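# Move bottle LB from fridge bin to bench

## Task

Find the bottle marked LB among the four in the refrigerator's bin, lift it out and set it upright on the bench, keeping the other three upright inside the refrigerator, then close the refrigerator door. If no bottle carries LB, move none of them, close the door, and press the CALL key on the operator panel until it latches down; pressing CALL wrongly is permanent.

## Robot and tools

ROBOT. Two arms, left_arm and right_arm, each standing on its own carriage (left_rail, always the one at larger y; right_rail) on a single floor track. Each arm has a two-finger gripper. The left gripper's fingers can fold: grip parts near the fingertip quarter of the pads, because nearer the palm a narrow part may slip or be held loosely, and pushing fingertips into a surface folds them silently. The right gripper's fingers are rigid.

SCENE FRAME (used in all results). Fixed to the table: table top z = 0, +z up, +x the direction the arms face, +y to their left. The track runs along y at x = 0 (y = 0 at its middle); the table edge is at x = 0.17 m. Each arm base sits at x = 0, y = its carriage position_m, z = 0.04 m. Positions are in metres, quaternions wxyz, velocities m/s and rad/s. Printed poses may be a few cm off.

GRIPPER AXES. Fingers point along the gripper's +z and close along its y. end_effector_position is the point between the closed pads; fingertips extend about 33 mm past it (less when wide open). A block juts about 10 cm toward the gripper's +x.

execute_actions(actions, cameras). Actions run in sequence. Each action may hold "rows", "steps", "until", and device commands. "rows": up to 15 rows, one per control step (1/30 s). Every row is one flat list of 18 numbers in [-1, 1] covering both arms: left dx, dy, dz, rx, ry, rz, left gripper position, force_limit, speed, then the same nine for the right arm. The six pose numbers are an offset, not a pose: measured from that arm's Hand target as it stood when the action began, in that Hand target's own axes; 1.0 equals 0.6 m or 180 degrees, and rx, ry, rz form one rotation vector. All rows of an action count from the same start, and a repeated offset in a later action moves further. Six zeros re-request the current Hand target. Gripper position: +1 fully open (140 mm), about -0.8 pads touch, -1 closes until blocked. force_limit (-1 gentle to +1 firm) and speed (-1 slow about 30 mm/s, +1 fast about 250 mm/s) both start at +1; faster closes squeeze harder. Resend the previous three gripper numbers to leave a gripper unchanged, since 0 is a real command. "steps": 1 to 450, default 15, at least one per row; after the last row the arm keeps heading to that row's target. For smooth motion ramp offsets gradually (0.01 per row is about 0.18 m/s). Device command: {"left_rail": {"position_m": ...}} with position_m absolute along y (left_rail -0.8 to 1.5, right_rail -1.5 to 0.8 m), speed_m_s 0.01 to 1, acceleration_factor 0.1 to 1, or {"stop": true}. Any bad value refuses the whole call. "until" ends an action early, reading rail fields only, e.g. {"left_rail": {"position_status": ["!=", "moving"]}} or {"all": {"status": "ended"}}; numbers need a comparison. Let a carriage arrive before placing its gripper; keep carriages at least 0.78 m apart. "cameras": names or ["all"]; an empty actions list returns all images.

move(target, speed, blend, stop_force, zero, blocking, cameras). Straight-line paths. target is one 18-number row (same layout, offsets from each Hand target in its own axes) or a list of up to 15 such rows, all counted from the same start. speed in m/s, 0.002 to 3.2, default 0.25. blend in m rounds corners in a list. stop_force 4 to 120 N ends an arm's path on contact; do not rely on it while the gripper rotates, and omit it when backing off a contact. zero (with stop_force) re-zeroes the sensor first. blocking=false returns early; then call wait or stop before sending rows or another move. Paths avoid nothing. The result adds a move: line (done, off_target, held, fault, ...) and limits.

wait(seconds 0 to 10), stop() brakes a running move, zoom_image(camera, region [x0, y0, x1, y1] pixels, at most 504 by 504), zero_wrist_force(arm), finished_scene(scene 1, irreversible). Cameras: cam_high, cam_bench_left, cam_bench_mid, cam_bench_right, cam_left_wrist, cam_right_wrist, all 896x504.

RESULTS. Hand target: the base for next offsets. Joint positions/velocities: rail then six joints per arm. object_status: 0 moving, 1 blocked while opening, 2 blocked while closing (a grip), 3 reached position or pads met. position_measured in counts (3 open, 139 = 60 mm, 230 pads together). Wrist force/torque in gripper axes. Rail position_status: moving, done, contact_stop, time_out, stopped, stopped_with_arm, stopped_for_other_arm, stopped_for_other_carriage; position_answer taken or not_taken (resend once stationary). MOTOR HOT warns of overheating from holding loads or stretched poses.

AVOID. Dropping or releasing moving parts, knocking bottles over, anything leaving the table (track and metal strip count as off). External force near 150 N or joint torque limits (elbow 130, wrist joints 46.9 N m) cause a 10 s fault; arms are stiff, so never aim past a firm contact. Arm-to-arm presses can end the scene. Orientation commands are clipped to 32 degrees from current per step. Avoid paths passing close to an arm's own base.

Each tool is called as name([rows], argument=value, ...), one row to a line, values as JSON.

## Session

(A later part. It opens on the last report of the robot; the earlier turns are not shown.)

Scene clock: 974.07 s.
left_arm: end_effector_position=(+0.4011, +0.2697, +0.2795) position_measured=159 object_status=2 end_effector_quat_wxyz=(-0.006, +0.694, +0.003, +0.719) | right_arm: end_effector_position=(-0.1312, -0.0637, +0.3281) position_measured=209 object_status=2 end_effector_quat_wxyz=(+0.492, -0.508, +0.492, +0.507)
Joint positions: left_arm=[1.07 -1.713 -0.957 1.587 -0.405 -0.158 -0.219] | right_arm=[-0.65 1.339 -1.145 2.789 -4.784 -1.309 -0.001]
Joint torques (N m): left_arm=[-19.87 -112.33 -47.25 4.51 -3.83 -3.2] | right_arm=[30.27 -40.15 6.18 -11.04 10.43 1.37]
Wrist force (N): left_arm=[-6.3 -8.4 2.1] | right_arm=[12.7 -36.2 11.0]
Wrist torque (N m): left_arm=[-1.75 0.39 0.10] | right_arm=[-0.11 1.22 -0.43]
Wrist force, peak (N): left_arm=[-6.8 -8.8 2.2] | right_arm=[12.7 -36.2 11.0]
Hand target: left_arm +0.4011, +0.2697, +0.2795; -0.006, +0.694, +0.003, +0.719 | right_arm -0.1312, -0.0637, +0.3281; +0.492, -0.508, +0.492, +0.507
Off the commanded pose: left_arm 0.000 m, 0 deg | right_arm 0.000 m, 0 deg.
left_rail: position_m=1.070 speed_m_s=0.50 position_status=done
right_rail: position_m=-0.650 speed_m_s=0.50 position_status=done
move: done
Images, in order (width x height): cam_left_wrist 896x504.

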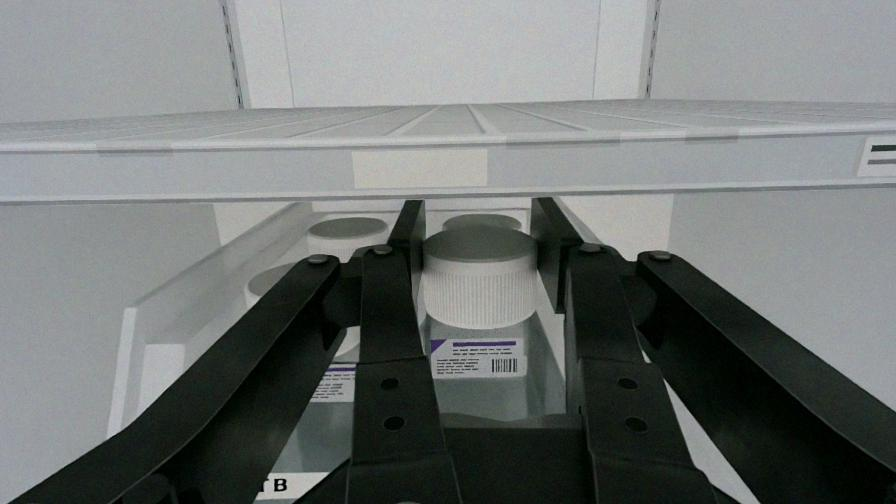

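move([
  [0,0,-0.06,0,0,0,-1,-0.1,-1,0,0,0,0,0,0,-1,-0.7,-1],
], speed=0.05, stop_force=12)

move([
  [-0.045,0,0,0,0,0,-1,-0.1,-1,0,0,0,0,0,0,-1,-0.7,-1],
], speed=0.02, stop_force=7, cameras=["cam_left_wrist"])

Scene clock: 979.37 s.
left_arm: end_effector_position=(+0.3651, +0.2693, +0.2783) position_measured=159 object_status=2 end_effector_quat_wxyz=(-0.006, +0.694, +0.003, +0.719) | right_arm: end_effector_position=(-0.1312, -0.0637, +0.3281) position_measured=209 object_status=2 end_effector_quat_wxyz=(+0.492, -0.508, +0.492, +0.507)
Joint positions: left_arm=[1.07 -1.758 -0.966 1.604 -0.461 -0.202 -0.169] | right_arm=[-0.65 1.339 -1.145 2.789 -4.784 -1.309 -0.001]
Joint torques (N m): left_arm=[-17.24 -110.47 -31.75 -0.27 -3.14 2.44] | right_arm=[29.1 -38.93 5.87 -11.22 10.58 1.21]
Wrist force (N): left_arm=[-5.1 -8.1 2.9] | right_arm=[13.0 -35.6 11.3]
Wrist torque (N m): left_arm=[-1.73 0.49 -0.23] | right_arm=[-0.03 1.20 -0.43]
Wrist force, peak (N): left_arm=[-6.8 -8.7 2.8] | right_arm=[12.6 -36.2 11.3]
Hand target: left_arm +0.3651, +0.2693, +0.2783; -0.006, +0.694, +0.003, +0.719 | right_arm -0.1312, -0.0637, +0.3281; +0.492, -0.508, +0.492, +0.507
Off the commanded pose: left_arm 0.000 m, 0 deg | right_arm 0.000 m, 0 deg.
left_rail: position_m=1.070 speed_m_s=0.50 position_status=done
right_rail: position_m=-0.650 speed_m_s=0.50 position_status=done
move: done

Scene clock: 981.23 s.
left_arm: end_effector_position=(+0.3655, +0.2693, +0.2673) position_measured=159 object_status=2 end_effector_quat_wxyz=(-0.006, +0.694, +0.003, +0.720) | right_arm: end_effector_position=(-0.1312, -0.0637, +0.3281) position_measured=209 object_status=2 end_effector_quat_wxyz=(+0.492, -0.508, +0.492, +0.507)
Joint positions: left_arm=[1.07 -1.758 -0.955 1.609 -0.476 -0.202 -0.17] | right_arm=[-0.65 1.339 -1.145 2.789 -4.784 -1.309 -0.001]
Joint torques (N m): left_arm=[-11.26 -115.34 -47.77 5 -1.9 1.09] | right_arm=[28.13 -40.57 5.98 -10.77 11.24 1.82]
Wrist force (N): left_arm=[-4.8 -6.7 3.4] | right_arm=[12.7 -35.6 10.9]
Wrist torque (N m): left_arm=[-1.42 0.25 0.07] | right_arm=[-0.03 1.24 -0.43]
Wrist force, peak (N): left_arm=[14.1 -6.8 3.5] | right_arm=[15.3 -35.6 10.9]
Hand target: left_arm +0.3654, +0.2693, +0.2673; -0.006, +0.694, +0.003, +0.720 (not the last commanded pose) | right_arm -0.1312, -0.0637, +0.3281; +0.492, -0.508, +0.492, +0.507
Off the commanded pose: left_arm 0.016 m, 0 deg | right_arm 0.000 m, 0 deg.
left_rail: position_m=1.070 speed_m_s=0.50 position_status=done
right_rail: position_m=-0.650 speed_m_s=0.50 position_status=done
move: contact (left_arm)
Images, in order (width x height): cam_left_wrist 896x504.

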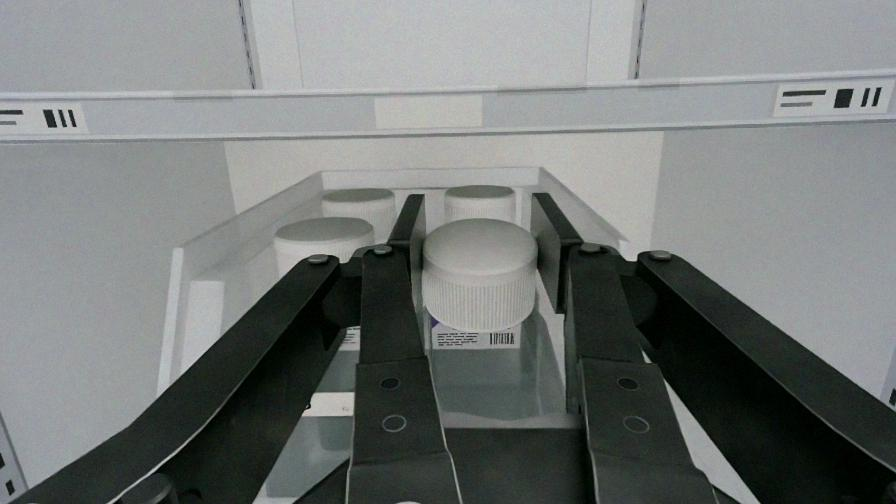

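execute_actions([
  {"rows":[[0,0,0,0,0,0,-0.07,-1,-0.9,0,0,0,0,0,0,-1,-0.7,-1]],"steps":60},
], cameras=["cam_left_wrist"])

Scene clock: 986.23 s.
left_arm: end_effector_position=(+0.3654, +0.2693, +0.2673) position_measured=137 object_status=3 end_effector_quat_wxyz=(-0.006, +0.694, +0.003, +0.720) | right_arm: end_effector_position=(-0.1312, -0.0637, +0.3281) position_measured=209 object_status=2 end_effector_quat_wxyz=(+0.492, -0.508, +0.492, +0.507)
Joint positions: left_arm=[1.07 -1.758 -0.955 1.609 -0.476 -0.202 -0.17] | right_arm=[-0.65 1.339 -1.145 2.789 -4.784 -1.309 -0.001]
Joint torques (N m): left_arm=[-15.93 -90.32 -33.48 1.42 -1.74 0.33] | right_arm=[26.85 -36 6.07 -10.84 10.91 1.25]
Wrist force (N): left_arm=[-2.2 -6.6 2.7] | right_arm=[13.1 -35.7 11.1]
Wrist torque (N m): left_arm=[-1.35 0.36 0.08] | right_arm=[-0.08 1.31 -0.43]
Wrist force, peak (N): left_arm=[-5.2 -6.7 3.4] | right_arm=[14.1 -36.0 11.0]
Hand target: left_arm +0.3654, +0.2693, +0.2673; -0.006, +0.694, +0.003, +0.720 | right_arm -0.1312, -0.0637, +0.3281; +0.492, -0.508, +0.492, +0.507
Off the commanded pose: left_arm 0.000 m, 0 deg | right_arm 0.000 m, 0 deg.
left_rail: position_m=1.070 speed_m_s=0.50 position_status=done
right_rail: position_m=-0.650 speed_m_s=0.50 position_status=done
Images, in order (width x height): cam_left_wrist 896x504.

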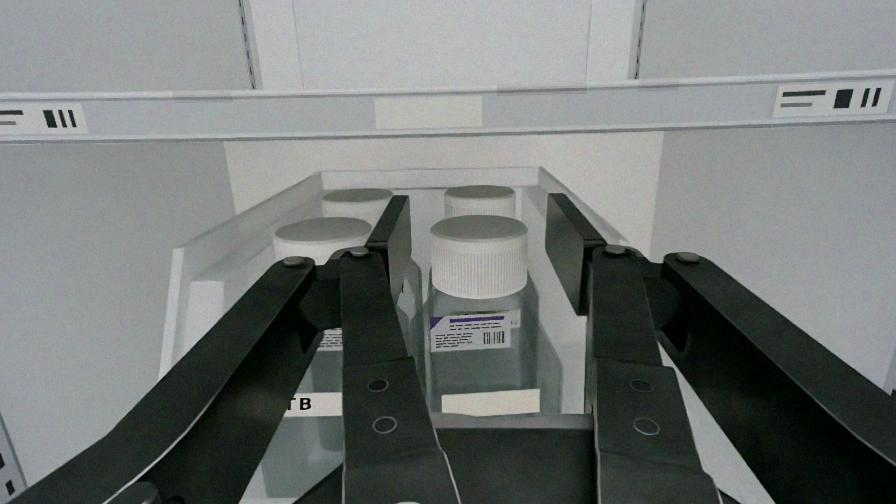

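move([
  [0.0355,0,-0.0278,0,-0.111,0,-0.07,-1,-0.9,0,0,0,0,0,0,-1,-0.7,-1],
  [0.0012,0,0.0661,0,-0.111,0,-0.07,-1,-0.9,0,0,0,0,0,0,-1,-0.7,-1],
], speed=0.08, stop_force=12)

execute_actions([
  {"rows":[[0,0,0,0,0,0,-1,0.2,-1,0,0,0,0,0,0,-1,-0.7,-1]],"steps":55},
], cameras=["cam_left_wrist"])

Scene clock: 1000.80 s.
left_arm: end_effector_position=(+0.4051, +0.2698, +0.2694) position_measured=137 object_status=3 end_effector_quat_wxyz=(-0.005, +0.809, +0.004, +0.588) | right_arm: end_effector_position=(-0.1312, -0.0637, +0.3281) position_measured=209 object_status=2 end_effector_quat_wxyz=(+0.492, -0.508, +0.492, +0.507)
Joint positions: left_arm=[1.07 -1.687 -1.169 1.864 -1.884 -0.338 1.173] | right_arm=[-0.65 1.339 -1.145 2.789 -4.784 -1.309 -0.001]
Joint torques (N m): left_arm=[18.11 -63.52 -36.41 -6.59 5.24 2.34] | right_arm=[29.03 -39.11 5.68 -10.81 11 1.75]
Wrist force (N): left_arm=[-1.6 -6.3 2.0] | right_arm=[13.3 -35.3 10.8]
Wrist torque (N m): left_arm=[-1.36 0.20 -0.23] | right_arm=[0.02 1.28 -0.43]
Wrist force, peak (N): left_arm=[-2.2 -6.8 3.2] | right_arm=[13.4 -35.9 11.1]
Hand target: left_arm +0.4051, +0.2698, +0.2694; -0.005, +0.809, +0.004, +0.588 | right_arm -0.1312, -0.0637, +0.3281; +0.492, -0.508, +0.492, +0.507
Off the commanded pose: left_arm 0.000 m, 0 deg | right_arm 0.000 m, 0 deg.
left_rail: position_m=1.070 speed_m_s=0.50 position_status=done
right_rail: position_m=-0.650 speed_m_s=0.50 position_status=done
move: done

Scene clock: 1002.83 s.
left_arm: end_effector_position=(+0.4051, +0.2698, +0.2694) position_measured=161 object_status=2 end_effector_quat_wxyz=(-0.005, +0.809, +0.004, +0.588) | right_arm: end_effector_position=(-0.1312, -0.0637, +0.3281) position_measured=209 object_status=2 end_effector_quat_wxyz=(+0.492, -0.508, +0.492, +0.507)
Joint positions: left_arm=[1.07 -1.687 -1.169 1.864 -1.884 -0.338 1.173] | right_arm=[-0.65 1.339 -1.145 2.789 -4.784 -1.309 -0.001]
Joint torques (N m): left_arm=[21.19 -63.1 -35.86 -4.21 1.23 2.02] | right_arm=[27.75 -40.62 5.97 -10.91 11.03 1.69]
Wrist force (N): left_arm=[0.0 -5.2 0.7] | right_arm=[13.5 -35.5 10.8]
Wrist torque (N m): left_arm=[-1.44 0.19 -0.27] | right_arm=[-0.01 1.29 -0.43]
Wrist force, peak (N): left_arm=[-2.2 -6.8 2.3] | right_arm=[13.5 -35.9 11.1]
Hand target: left_arm +0.4051, +0.2698, +0.2694; -0.005, +0.809, +0.004, +0.588 | right_arm -0.1312, -0.0637, +0.3281; +0.492, -0.508, +0.492, +0.507
Off the commanded pose: left_arm 0.000 m, 0 deg | right_arm 0.000 m, 0 deg.
left_rail: position_m=1.070 speed_m_s=0.50 position_status=done
right_rail: position_m=-0.650 speed_m_s=0.50 position_status=done
Images, in order (width x height): cam_left_wrist 896x504.

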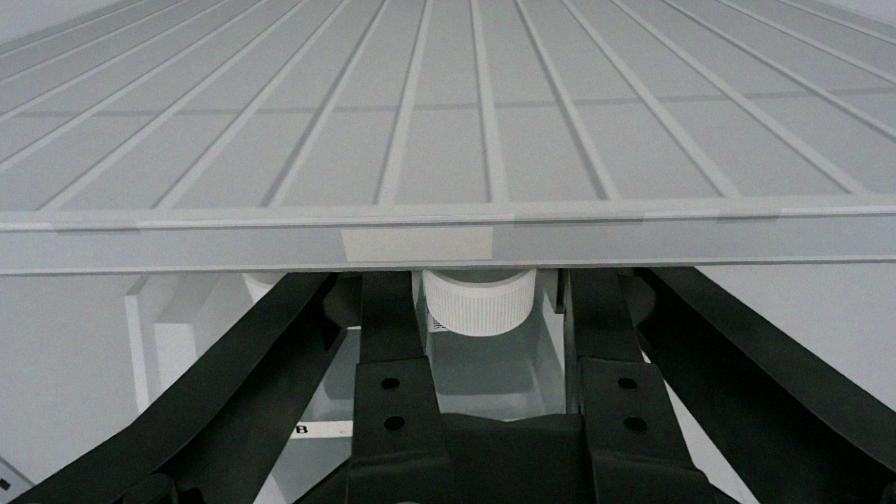

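move([
  [0.0022,0,-0.03,0,0.0444,0,-1,0.2,-1,0,0,0,0,0,0,-1,-0.7,-1],
  [-0.006,0,-0.0542,0,0.1,0,-1,0.2,-1,0,0,0,0,0,0,-1,-0.7,-1],
], speed=0.06, blend=0.004, stop_force=20, cameras=["cam_left_wrist"])

Scene clock: 1010.43 s.
left_arm: end_effector_position=(+0.3730, +0.2693, +0.2760) position_measured=161 object_status=2 end_effector_quat_wxyz=(-0.006, +0.707, +0.003, +0.707) | right_arm: end_effector_position=(-0.1312, -0.0637, +0.3281) position_measured=209 object_status=2 end_effector_quat_wxyz=(+0.492, -0.508, +0.492, +0.507)
Joint positions: left_arm=[1.07 -1.748 -1.004 1.645 -0.637 -0.19 0] | right_arm=[-0.65 1.339 -1.145 2.789 -4.784 -1.309 -0.001]
Joint torques (N m): left_arm=[-9.99 -74.91 -48.32 3.89 -2.94 -3.22] | right_arm=[29.12 -38.55 6.03 -10.5 10.49 1.37]
Wrist force (N): left_arm=[-5.7 -6.7 2.5] | right_arm=[12.8 -35.9 11.0]
Wrist torque (N m): left_arm=[-1.38 0.08 0.09] | right_arm=[-0.07 1.26 -0.43]
Wrist force, peak (N): left_arm=[-6.2 -6.9 2.6] | right_arm=[13.6 -36.1 11.1]
Hand target: left_arm +0.3730, +0.2694, +0.2760; -0.006, +0.707, +0.003, +0.707 | right_arm -0.1312, -0.0637, +0.3281; +0.492, -0.508, +0.492, +0.507
Off the commanded pose: left_arm 0.000 m, 0 deg | right_arm 0.000 m, 0 deg.
left_rail: position_m=1.070 speed_m_s=0.50 position_status=done
right_rail: position_m=-0.650 speed_m_s=0.50 position_status=done
move: done
Images, in order (width x height): cam_left_wrist 896x504.

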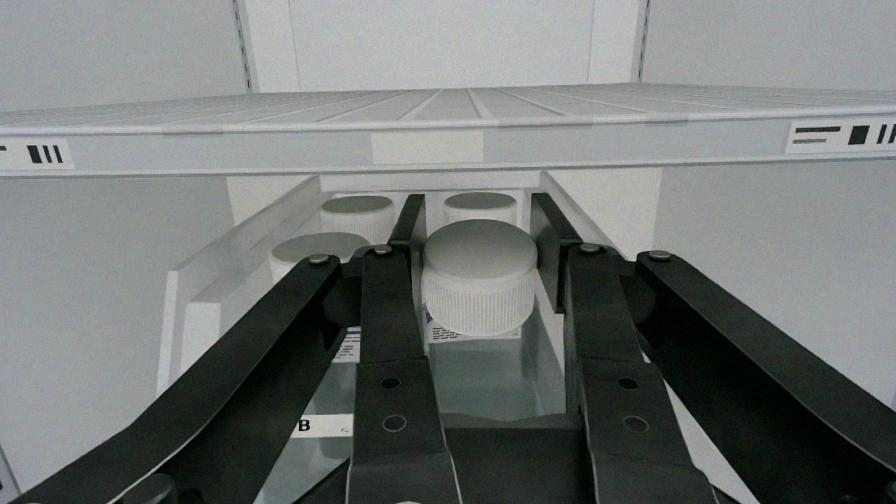

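move([
  [-0.0103,0,-0.0227,0,0.0556,0,-1,0.2,-1,0,0,0,0,0,0,-1,-0.7,-1],
  [-0.0237,0,-0.0458,0,0.111,0,-1,0.2,-1,0,0,0,0,0,0,-1,-0.7,-1],
  [-0.0322,0,-0.0787,0,0.1556,0,-1,0.2,-1,0,0,0,0,0,0,-1,-0.7,-1],
], speed=0.06, blend=0.004, stop_force=20, cameras=["cam_left_wrist"])

Scene clock: 1018.53 s.
left_arm: end_effector_position=(+0.3486, +0.2690, +0.2638) position_measured=161 object_status=2 end_effector_quat_wxyz=(-0.007, +0.589, +0.002, +0.808) | right_arm: end_effector_position=(-0.1312, -0.0637, +0.3281) position_measured=209 object_status=2 end_effector_quat_wxyz=(+0.492, -0.508, +0.492, +0.507)
Joint positions: left_arm=[1.07 -1.759 -0.695 1.447 0.266 -0.367 -0.981] | right_arm=[-0.65 1.339 -1.145 2.789 -4.784 -1.309 -0.001]
Joint torques (N m): left_arm=[19.86 -106.8 -17.62 -1.33 4.52 2.39] | right_arm=[27.87 -34.35 4.99 -10.38 10.86 1.36]
Wrist force (N): left_arm=[18.0 -3.8 9.0] | right_arm=[14.7 -35.5 10.8]
Wrist torque (N m): left_arm=[-1.36 0.73 -0.25] | right_arm=[0.03 1.30 -0.44]
Wrist force, peak (N): left_arm=[39.9 -0.7 13.1] | right_arm=[17.3 -36.4 11.1]
Hand target: left_arm +0.3486, +0.2690, +0.2638; -0.007, +0.589, +0.002, +0.808 (not the last commanded pose) | right_arm -0.1312, -0.0637, +0.3281; +0.492, -0.508, +0.492, +0.507
Off the commanded pose: left_arm 0.024 m, 10 deg | right_arm 0.000 m, 0 deg.
left_rail: position_m=1.070 speed_m_s=0.50 position_status=done
right_rail: position_m=-0.650 speed_m_s=0.50 position_status=done
move: contact (left_arm); path passed 1 of 3 targets
Images, in order (width x height): cam_left_wrist 896x504.

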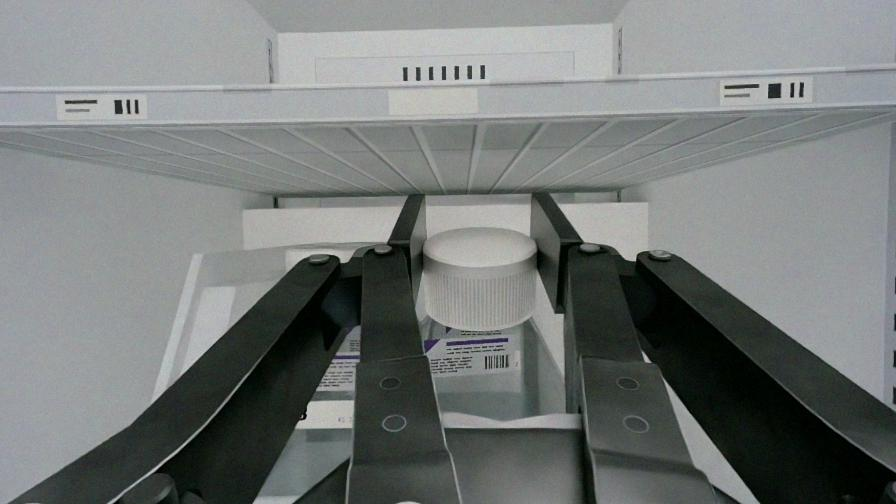

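zoom_image(camera="cam_left_wrist", region=[400, 190, 600, 430])

Scaled by 2.100 from the camera's 896x504 image, which has a finer 1280x720 frame.

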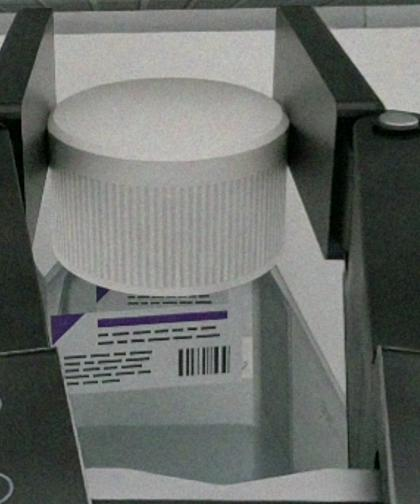

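move([
  [0.0397,0,0.0128,0,0,0,-1,0.2,-1,0,0,0,0,0,0,-1,-0.7,-1],
  [0.0497,0,-0.0182,0,0,0,-1,0.2,-1,0,0,0,0,0,0,-1,-0.7,-1],
], speed=0.03, blend=0.004, stop_force=30, cameras=["cam_left_wrist"])

Scene clock: 1044.43 s.
left_arm: end_effector_position=(+0.3291, +0.2686, +0.2889) position_measured=161 object_status=2 end_effector_quat_wxyz=(-0.007, +0.589, +0.002, +0.808) | right_arm: end_effector_position=(-0.1312, -0.0637, +0.3281) position_measured=209 object_status=2 end_effector_quat_wxyz=(+0.492, -0.508, +0.492, +0.507)
Joint positions: left_arm=[1.07 -1.783 -0.733 1.454 0.244 -0.38 -0.926] | right_arm=[-0.65 1.339 -1.145 2.789 -4.784 -1.309 -0.001]
Joint torques (N m): left_arm=[-22.18 -121.45 -25.49 2.35 -5.87 2.31] | right_arm=[22.69 -39.61 5.72 -10.75 10.89 1]
Wrist force (N): left_arm=[-6.5 -1.1 5.0] | right_arm=[12.1 -35.0 11.3]
Wrist torque (N m): left_arm=[-0.18 0.74 -0.21] | right_arm=[-0.05 1.23 -0.44]
Wrist force, peak (N): left_arm=[18.7 -3.9 8.5] | right_arm=[15.0 -36.1 11.2]
Hand target: left_arm +0.3291, +0.2686, +0.2889; -0.007, +0.589, +0.002, +0.808 | right_arm -0.1312, -0.0637, +0.3281; +0.492, -0.508, +0.492, +0.507
Off the commanded pose: left_arm 0.000 m, 0 deg | right_arm 0.000 m, 0 deg.
left_rail: position_m=1.070 speed_m_s=0.50 position_status=done
right_rail: position_m=-0.650 speed_m_s=0.50 position_status=done
move: done
Images, in order (width x height): cam_left_wrist 896x504.

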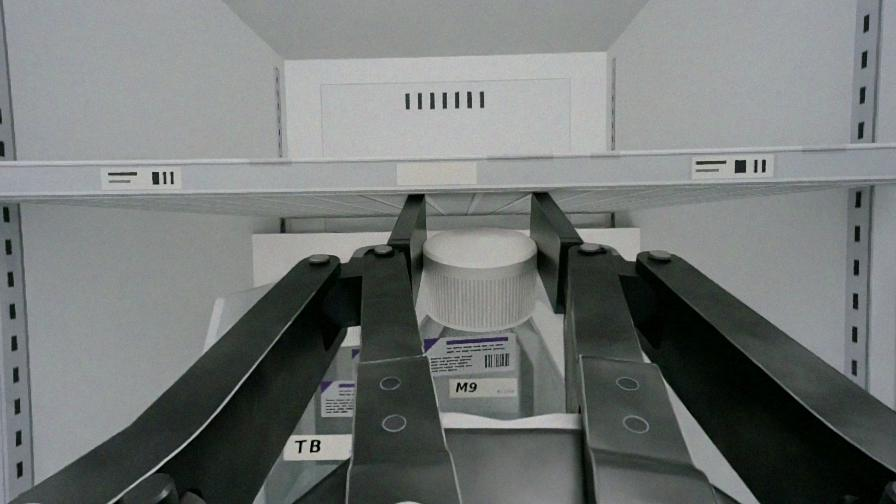

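move([
  [-0.0272,0,-0.0297,0,0,0,-1,0.2,-1,0,0,0,0,0,0,-1,-0.7,-1],
  [-0.0418,0,-0.0553,0,0,0,-1,0.2,-1,0,0,0,0,0,0,-1,-0.7,-1],
], speed=0.02, blend=0.004, stop_force=25, cameras=["cam_left_wrist"])

Scene clock: 1051.73 s.
left_arm: end_effector_position=(+0.3051, +0.2685, +0.2549) position_measured=161 object_status=2 end_effector_quat_wxyz=(-0.007, +0.589, +0.002, +0.808) | right_arm: end_effector_position=(-0.1312, -0.0637, +0.3281) position_measured=209 object_status=2 end_effector_quat_wxyz=(+0.492, -0.508, +0.492, +0.507)
Joint positions: left_arm=[1.07 -1.813 -0.706 1.465 0.148 -0.398 -0.863] | right_arm=[-0.65 1.339 -1.145 2.789 -4.784 -1.309 -0.001]
Joint torques (N m): left_arm=[-19.63 -87.9 -23.92 1.29 -4.83 2.08] | right_arm=[25.91 -39.12 5.97 -10.42 10.88 0.55]
Wrist force (N): left_arm=[-2.1 -1.3 8.2] | right_arm=[12.9 -34.7 10.8]
Wrist torque (N m): left_arm=[-0.33 0.86 -0.13] | right_arm=[-0.07 1.22 -0.43]
Wrist force, peak (N): left_arm=[-6.7 -1.4 5.5] | right_arm=[11.9 -35.5 11.1]
Hand target: left_arm +0.3051, +0.2685, +0.2549; -0.007, +0.589, +0.002, +0.808 | right_arm -0.1312, -0.0637, +0.3281; +0.492, -0.508, +0.492, +0.507
Off the commanded pose: left_arm 0.000 m, 0 deg | right_arm 0.000 m, 0 deg.
left_rail: position_m=1.070 speed_m_s=0.50 position_status=done
right_rail: position_m=-0.650 speed_m_s=0.50 position_status=done
move: done
Images, in order (width x height): cam_left_wrist 896x504.

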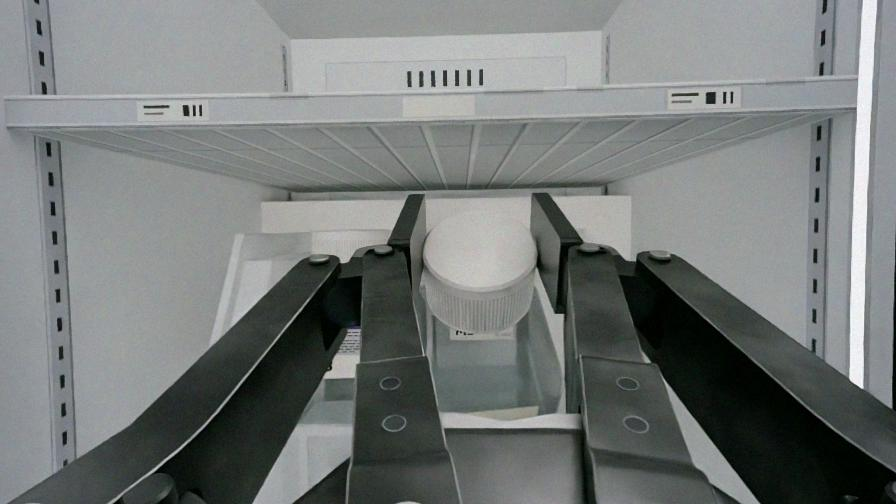

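move([
  [0.1653,0,-0.0782,0,0,0,-1,0.2,-1,0,0,0,0,0,0,-1,-0.7,-1],
], speed=0.04, stop_force=25, cameras=["cam_left_wrist"])

Scene clock: 1061.57 s.
left_arm: end_effector_position=(+0.2302, +0.2672, +0.3350) position_measured=161 object_status=2 end_effector_quat_wxyz=(-0.007, +0.589, +0.002, +0.808) | right_arm: end_effector_position=(-0.1312, -0.0637, +0.3281) position_measured=209 object_status=2 end_effector_quat_wxyz=(+0.492, -0.508, +0.492, +0.507)
Joint positions: left_arm=[1.07 -1.903 -0.811 1.464 0.107 -0.459 -0.701] | right_arm=[-0.65 1.339 -1.145 2.789 -4.784 -1.309 -0.001]
Joint torques (N m): left_arm=[-18.43 -118.73 -44.41 2.59 -5.54 2.46] | right_arm=[26.97 -34.24 5.6 -10.81 11.02 0.35]
Wrist force (N): left_arm=[-7.0 -1.5 1.7] | right_arm=[12.1 -35.5 11.2]
Wrist torque (N m): left_arm=[-0.12 0.64 -0.21] | right_arm=[0.01 1.18 -0.43]
Wrist force, peak (N): left_arm=[-7.0 -1.6 8.2] | right_arm=[12.0 -36.1 11.0]
Hand target: left_arm +0.2302, +0.2672, +0.3350; -0.007, +0.589, +0.002, +0.808 | right_arm -0.1312, -0.0637, +0.3281; +0.492, -0.508, +0.492, +0.507
Off the commanded pose: left_arm 0.000 m, 0 deg | right_arm 0.000 m, 0 deg.
left_rail: position_m=1.070 speed_m_s=0.50 position_status=done
right_rail: position_m=-0.650 speed_m_s=0.50 position_status=done
move: done
Images, in order (width x height): cam_left_wrist 896x504.

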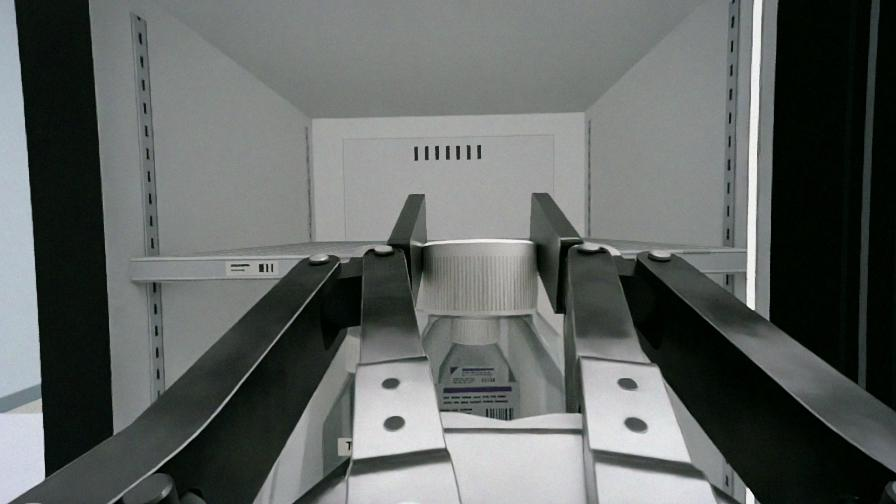

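move([
  [0.08,0,-0.08,0,0,0,-1,0.2,-1,0,0,0,0,0,0,-1,-0.7,-1],
], speed=0.08, cameras=["cam_left_wrist"])

Scene clock: 1068.63 s.
left_arm: end_effector_position=(+0.1700, +0.2662, +0.3660) position_measured=161 object_status=2 end_effector_quat_wxyz=(-0.007, +0.589, +0.002, +0.808) | right_arm: end_effector_position=(-0.1312, -0.0637, +0.3281) position_measured=209 object_status=2 end_effector_quat_wxyz=(+0.492, -0.508, +0.492, +0.507)
Joint positions: left_arm=[1.07 -1.973 -0.845 1.446 0.072 -0.512 -0.603] | right_arm=[-0.65 1.339 -1.145 2.789 -4.784 -1.309 -0.001]
Joint torques (N m): left_arm=[-14.72 -118.33 -46.74 2.04 -5.15 2.4] | right_arm=[25.8 -37.85 5.36 -10.7 11.44 0.34]
Wrist force (N): left_arm=[-6.8 -1.6 1.7] | right_arm=[11.8 -35.5 11.2]
Wrist torque (N m): left_arm=[-0.15 0.61 -0.21] | right_arm=[0.01 1.26 -0.44]
Wrist force, peak (N): left_arm=[-7.7 -1.9 2.9] | right_arm=[12.0 -36.1 11.2]
Hand target: left_arm +0.1698, +0.2662, +0.3660; -0.007, +0.589, +0.002, +0.808 | right_arm -0.1312, -0.0637, +0.3281; +0.492, -0.508, +0.492, +0.507
Off the commanded pose: left_arm 0.000 m, 0 deg | right_arm 0.000 m, 0 deg.
left_rail: position_m=1.070 speed_m_s=0.50 position_status=done
right_rail: position_m=-0.650 speed_m_s=0.50 position_status=done
move: done
Images, in order (width x height): cam_left_wrist 896x504.

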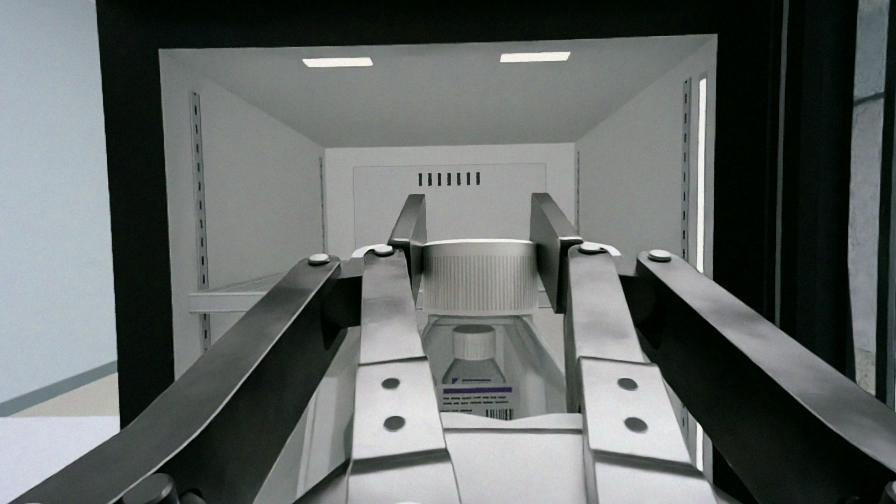

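Now drive +y.

execute_actions([
  {"left_rail":{"position_m":1.5,"speed_m_s":0.25,"acceleration_factor":0.25},"steps":150,"until":{"left_rail":{"position_status":["!=","moving"]}}},
], cameras=["cam_bench_left","cam_high","cam_left_wrist"])

Scene clock: 1073.27 s.
left_arm: end_effector_position=(+0.1698, +0.6962, +0.3660) position_measured=161 object_status=2 end_effector_quat_wxyz=(-0.007, +0.589, +0.002, +0.808) | right_arm: end_effector_position=(-0.1312, -0.0637, +0.3281) position_measured=209 object_status=2 end_effector_quat_wxyz=(+0.492, -0.508, +0.492, +0.507)
Joint positions: left_arm=[1.5 -1.973 -0.845 1.446 0.072 -0.512 -0.603] | right_arm=[-0.65 1.339 -1.145 2.789 -4.784 -1.309 -0.001]
Joint torques (N m): left_arm=[-14.96 -111.93 -35.39 4.57 -3.9 2.12] | right_arm=[26.28 -38.23 5.11 -10.48 11.48 0.16]
Wrist force (N): left_arm=[-6.8 -1.4 1.9] | right_arm=[11.7 -35.8 11.1]
Wrist torque (N m): left_arm=[-0.10 0.60 -0.22] | right_arm=[-0.06 1.27 -0.44]
Wrist force, peak (N): left_arm=[-7.2 -2.3 2.0] | right_arm=[12.1 -36.0 10.8]
Hand target: left_arm +0.1698, +0.6962, +0.3660; -0.007, +0.589, +0.002, +0.808 | right_arm -0.1312, -0.0637, +0.3281; +0.492, -0.508, +0.492, +0.507
Tool commands: left_gripper/position=-1.0 left_gripper/force_limit=+0.2 left_gripper/speed=-1.0 right_gripper/position=-1.0 right_gripper/force_limit=-0.7 right_gripper/speed=-1.0
Off the commanded pose: left_arm 0.000 m, 0 deg | right_arm 0.000 m, 0 deg.
left_rail: position_m=1.500 speed_m_s=0.25 position_status=done
right_rail: position_m=-0.650 speed_m_s=0.50 position_status=done
Images, in order (width x height): cam_high 896x504, cam_bench_left 896x504, cam_left_wrist 896x504.

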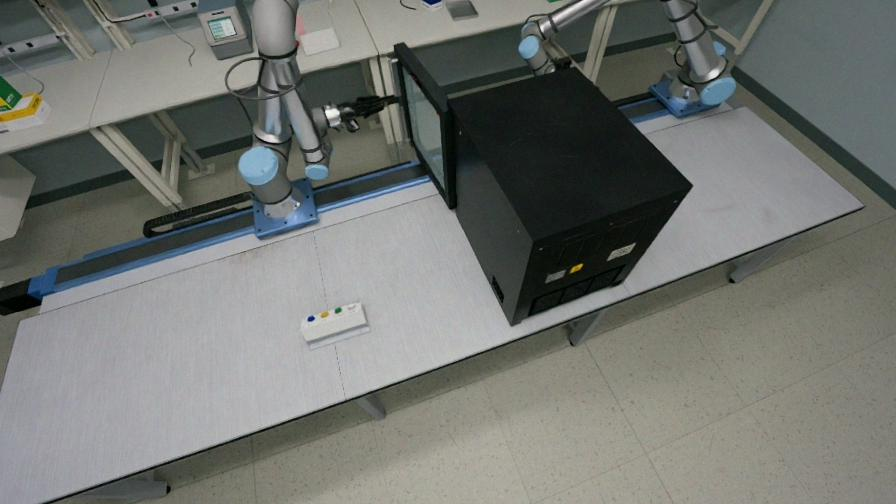

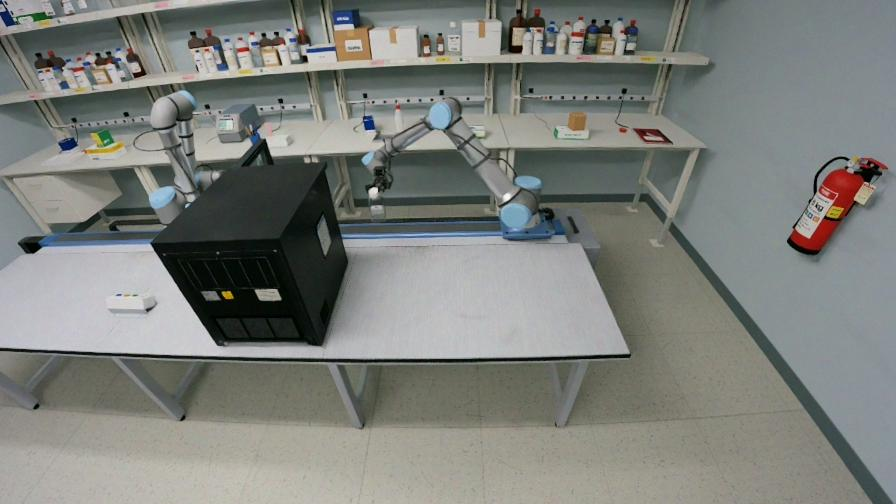

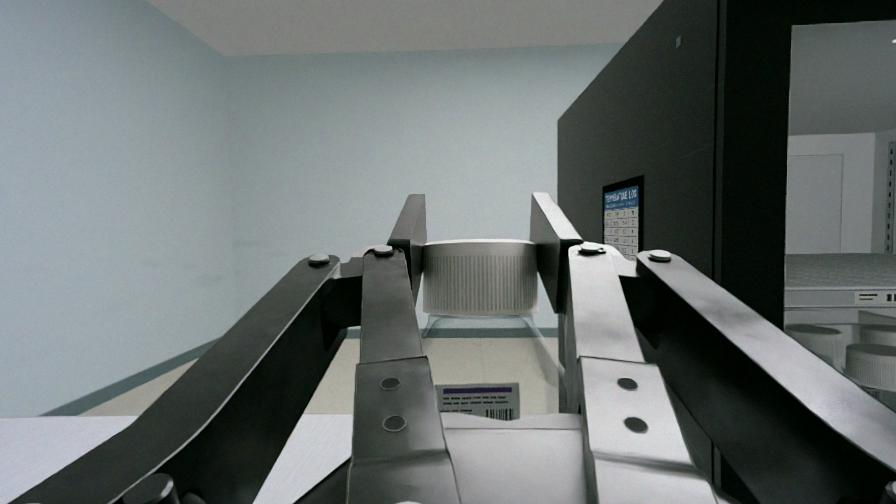

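zoom_image(camera="cam_bench_left", region=[350, 160, 410, 225])

Scaled by 7.754 from the camera's 896x504 image, which has a finer 1280x720 frame.

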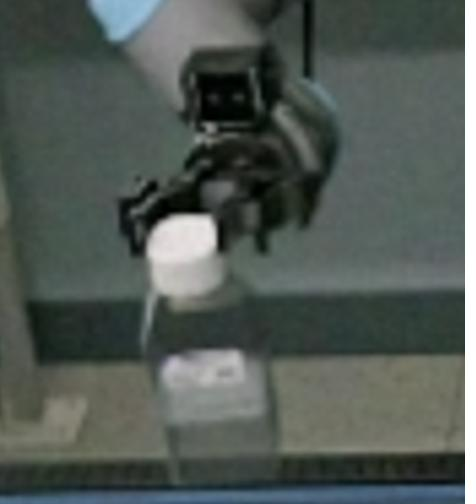

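move([
  [-0.2507,-0.25,0.4533,0,0,0,-1,0.2,-1,0,0,0,0,0,0,-1,-0.7,-1],
], speed=0.15, cameras=["cam_bench_left","cam_left_wrist"])

zoom_image(camera="cam_bench_left", region=[370, 190, 470, 290])

Scene clock: 1082.43 s.
left_arm: end_effector_position=(+0.4727, +0.8504, +0.3065) position_measured=161 object_status=2 end_effector_quat_wxyz=(-0.007, +0.589, +0.002, +0.808) | right_arm: end_effector_position=(-0.1312, -0.0637, +0.3281) position_measured=209 object_status=2 end_effector_quat_wxyz=(+0.492, -0.508, +0.492, +0.507)
Joint positions: left_arm=[1.5 -1.61 -0.829 1.738 0.504 -0.314 -1.4] | right_arm=[-0.65 1.339 -1.145 2.789 -4.784 -1.309 -0.001]
Joint torques (N m): left_arm=[19.77 -76.43 -19.45 7.92 -6.81 -2.78] | right_arm=[23.57 -39.92 4.89 -10.71 10.6 -0.12]
Wrist force (N): left_arm=[-6.4 -1.9 1.5] | right_arm=[11.9 -35.3 11.1]
Wrist torque (N m): left_arm=[-0.23 0.49 0.11] | right_arm=[0.05 1.24 -0.44]
Wrist force, peak (N): left_arm=[-7.5 -2.4 2.7] | right_arm=[12.0 -36.4 11.0]
Hand target: left_arm +0.4728, +0.8504, +0.3065; -0.007, +0.589, +0.002, +0.808 | right_arm -0.1312, -0.0637, +0.3281; +0.492, -0.508, +0.492, +0.507
Off the commanded pose: left_arm 0.000 m, 0 deg | right_arm 0.000 m, 0 deg.
left_rail: position_m=1.500 speed_m_s=0.25 position_status=done
right_rail: position_m=-0.650 speed_m_s=0.50 position_status=done
move: done
Images, in order (width x height): cam_bench_left 896x504, cam_left_wrist 896x504.

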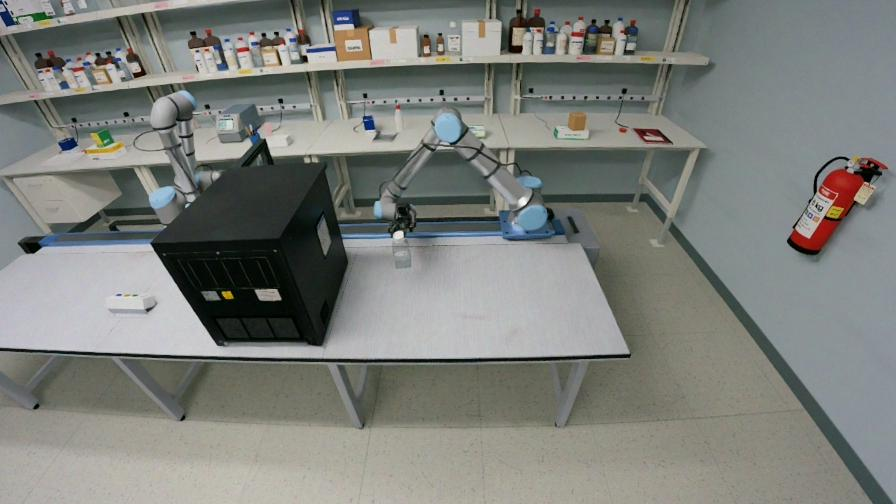

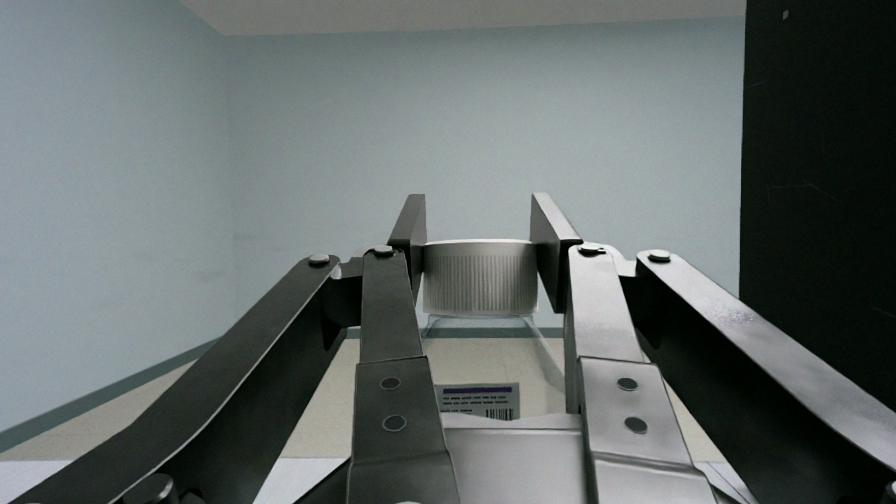

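Scaled by 5.040 from the camera's 896x504 image, which has a finer 1280x720 frame.

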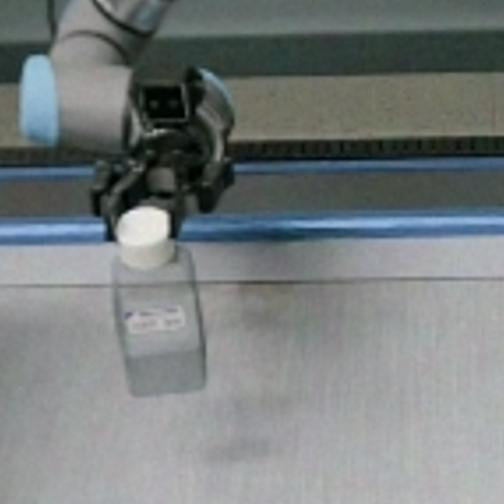

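move([
  [-0.238,0,-0.0765,0,0,0,-1,0.2,-1,0,0,0,0,0,0,-1,-0.7,-1],
], speed=0.12)

move([
  [-0.0714,0,-0.023,0,0,0,-1,0.2,-1,0,0,0,0,0,0,-1,-0.7,-1],
], speed=0.012, stop_force=5, cameras=["cam_bench_left","cam_left_wrist"])

zoom_image(camera="cam_bench_left", region=[360, 200, 460, 300])

Scene clock: 1090.47 s.
left_arm: end_effector_position=(+0.4726, +0.8510, +0.1568) position_measured=161 object_status=2 end_effector_quat_wxyz=(-0.006, +0.589, +0.002, +0.808) | right_arm: end_effector_position=(-0.1312, -0.0637, +0.3281) position_measured=209 object_status=2 end_effector_quat_wxyz=(+0.492, -0.508, +0.492, +0.507)
Joint positions: left_arm=[1.5 -1.611 -0.621 1.707 0.326 -0.314 -1.4] | right_arm=[-0.65 1.339 -1.145 2.789 -4.784 -1.309 -0.001]
Joint torques (N m): left_arm=[-11.77 -41.8 -22.61 -5.65 16.27 2.46] | right_arm=[22.92 -38.49 3.9 -10.65 11.15 -0.22]
Wrist force (N): left_arm=[58.2 -8.7 10.9] | right_arm=[11.9 -35.5 11.0]
Wrist torque (N m): left_arm=[-0.13 1.13 -0.58] | right_arm=[0.00 1.23 -0.44]
Wrist force, peak (N): left_arm=[58.2 -8.7 10.9] | right_arm=[12.2 -36.1 11.1]
Hand target: left_arm +0.4727, +0.8511, +0.1565; -0.007, +0.589, +0.002, +0.808 | right_arm -0.1312, -0.0637, +0.3281; +0.492, -0.508, +0.492, +0.507
Off the commanded pose: left_arm 0.000 m, 0 deg | right_arm 0.000 m, 0 deg.
left_rail: position_m=1.500 speed_m_s=0.25 position_status=done
right_rail: position_m=-0.650 speed_m_s=0.50 position_status=done
move: done

Scene clock: 1091.00 s.
left_arm: end_effector_position=(+0.4726, +0.8510, +0.1567) position_measured=161 object_status=2 end_effector_quat_wxyz=(-0.007, +0.589, +0.002, +0.808) | right_arm: end_effector_position=(-0.1312, -0.0637, +0.3281) position_measured=209 object_status=2 end_effector_quat_wxyz=(+0.492, -0.508, +0.492, +0.507)
Joint positions: left_arm=[1.5 -1.611 -0.621 1.707 0.326 -0.314 -1.4] | right_arm=[-0.65 1.339 -1.145 2.789 -4.784 -1.309 -0.001]
Joint torques (N m): left_arm=[-12.11 -65.77 -15.3 -2.08 17.74 2.19] | right_arm=[20.89 -39.02 4.43 -10.62 11.61 -0.15]
Wrist force (N): left_arm=[60.7 -8.7 11.2] | right_arm=[11.9 -35.7 11.0]
Wrist torque (N m): left_arm=[-0.13 1.05 -0.63] | right_arm=[-0.03 1.22 -0.43]
Wrist force, peak (N): left_arm=[60.7 -8.2 11.5] | right_arm=[11.9 -35.8 11.3]
Hand target: left_arm +0.4726, +0.8510, +0.1568; -0.006, +0.589, +0.002, +0.808 (not the last commanded pose) | right_arm -0.1312, -0.0637, +0.3281; +0.492, -0.508, +0.492, +0.507
Off the commanded pose: left_arm 0.045 m, 0 deg | right_arm 0.000 m, 0 deg.
left_rail: position_m=1.500 speed_m_s=0.25 position_status=done
right_rail: position_m=-0.650 speed_m_s=0.50 position_status=done
move: contact (left_arm)
Images, in order (width x height): cam_bench_left 896x504, cam_left_wrist 896x504.

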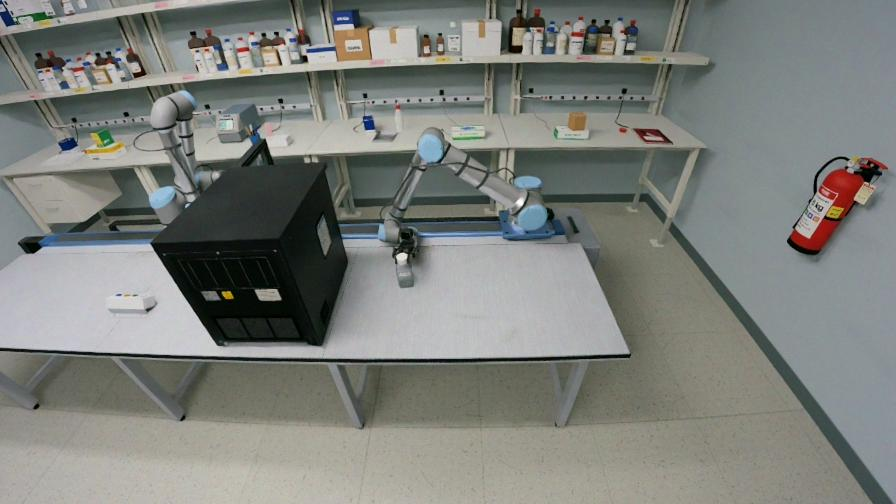

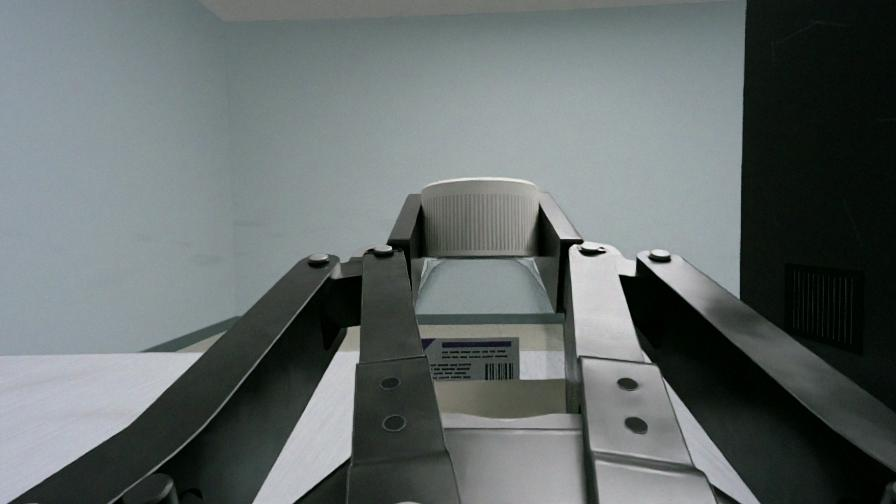

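Scaled by 5.040 from the camera's 896x504 image, which has a finer 1280x720 frame.

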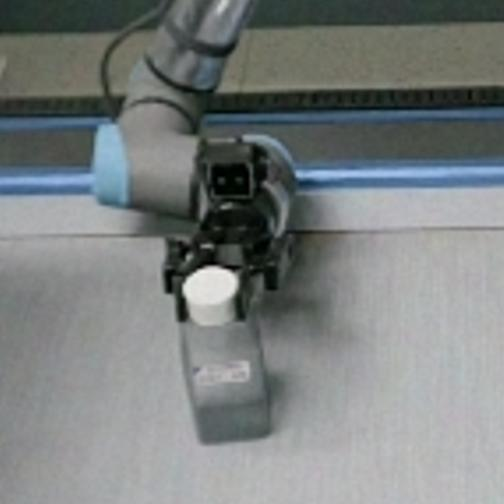

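move([
  [0.0095,0,0.003,0,0,0,-1,0.2,-1,0,0,0,0,0,0,-1,-0.7,-1],
], speed=0.02, cameras=["cam_bench_left","cam_left_wrist","cam_high"])

zoom_image(camera="cam_high", region=[580, 40, 760, 180])

Scene clock: 1095.70 s.
left_arm: end_effector_position=(+0.4726, +0.8511, +0.1626) position_measured=161 object_status=2 end_effector_quat_wxyz=(-0.007, +0.589, +0.002, +0.808) | right_arm: end_effector_position=(-0.1312, -0.0637, +0.3281) position_measured=209 object_status=2 end_effector_quat_wxyz=(+0.492, -0.508, +0.492, +0.507)
Joint positions: left_arm=[1.5 -1.611 -0.63 1.71 0.332 -0.314 -1.4] | right_arm=[-0.65 1.339 -1.145 2.789 -4.784 -1.309 -0.001]
Joint torques (N m): left_arm=[-14.5 -119.03 -11.68 8.7 -6.86 2.14] | right_arm=[21.25 -37.61 4.6 -10.69 10.99 -0.43]
Wrist force (N): left_arm=[-9.4 -5.7 1.4] | right_arm=[12.1 -35.5 11.6]
Wrist torque (N m): left_arm=[-1.08 1.14 -0.22] | right_arm=[0.00 1.20 -0.43]
Wrist force, peak (N): left_arm=[60.8 -8.3 11.4] | right_arm=[12.0 -36.0 11.5]
Hand target: left_arm +0.4726, +0.8510, +0.1628; -0.006, +0.589, +0.002, +0.808 | right_arm -0.1312, -0.0637, +0.3281; +0.492, -0.508, +0.492, +0.507
Off the commanded pose: left_arm 0.000 m, 0 deg | right_arm 0.000 m, 0 deg.
left_rail: position_m=1.500 speed_m_s=0.25 position_status=done
right_rail: position_m=-0.650 speed_m_s=0.50 position_status=done
move: done
Images, in order (width x height): cam_high 896x504, cam_bench_left 896x504, cam_left_wrist 896x504.

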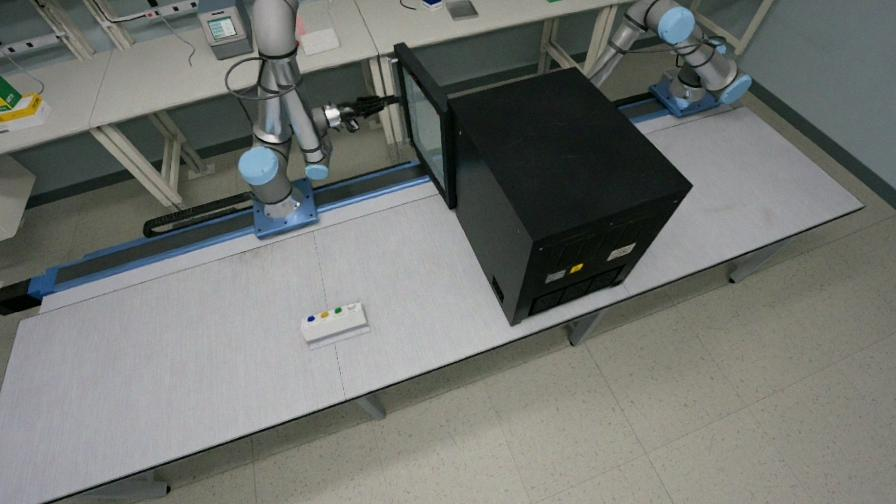

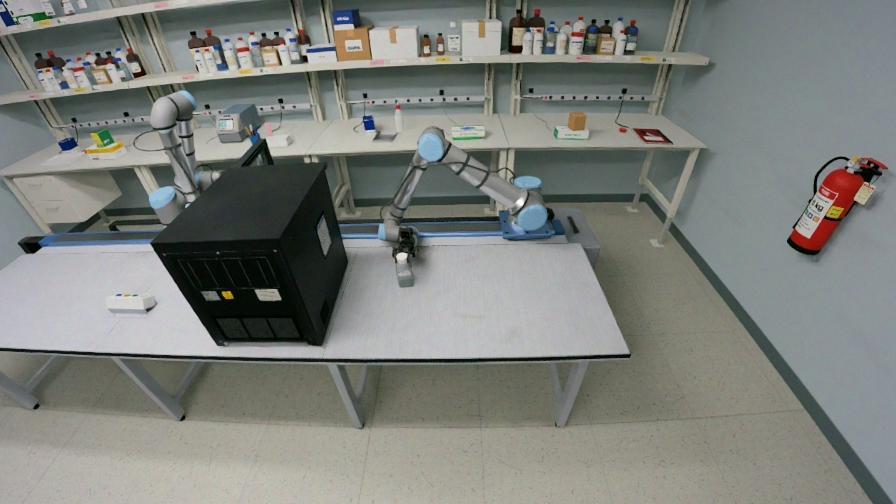

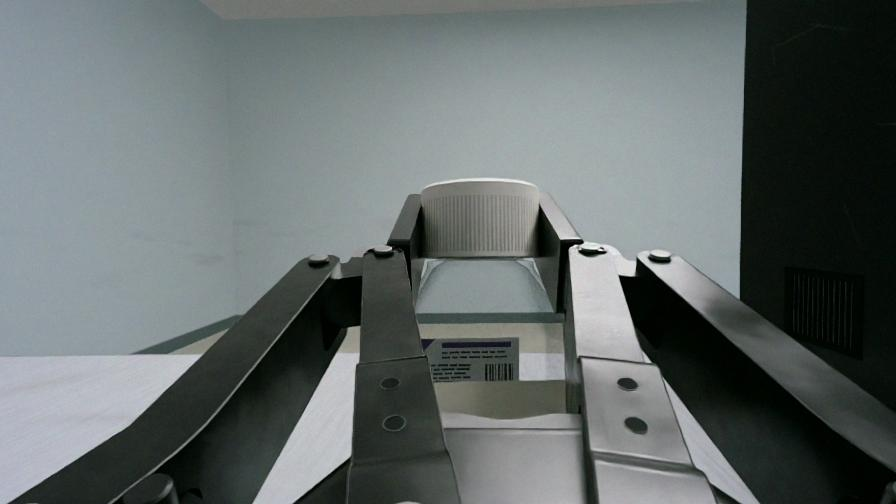

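Scaled by 2.800 from the camera's 896x504 image, which has a finer 1280x720 frame.

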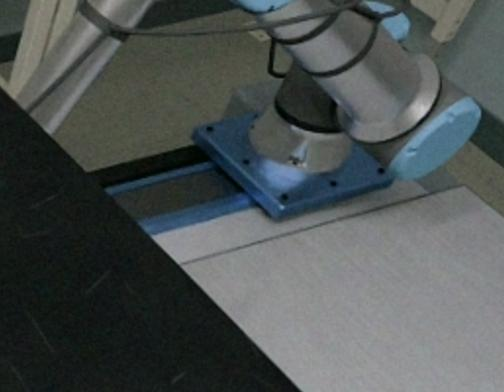

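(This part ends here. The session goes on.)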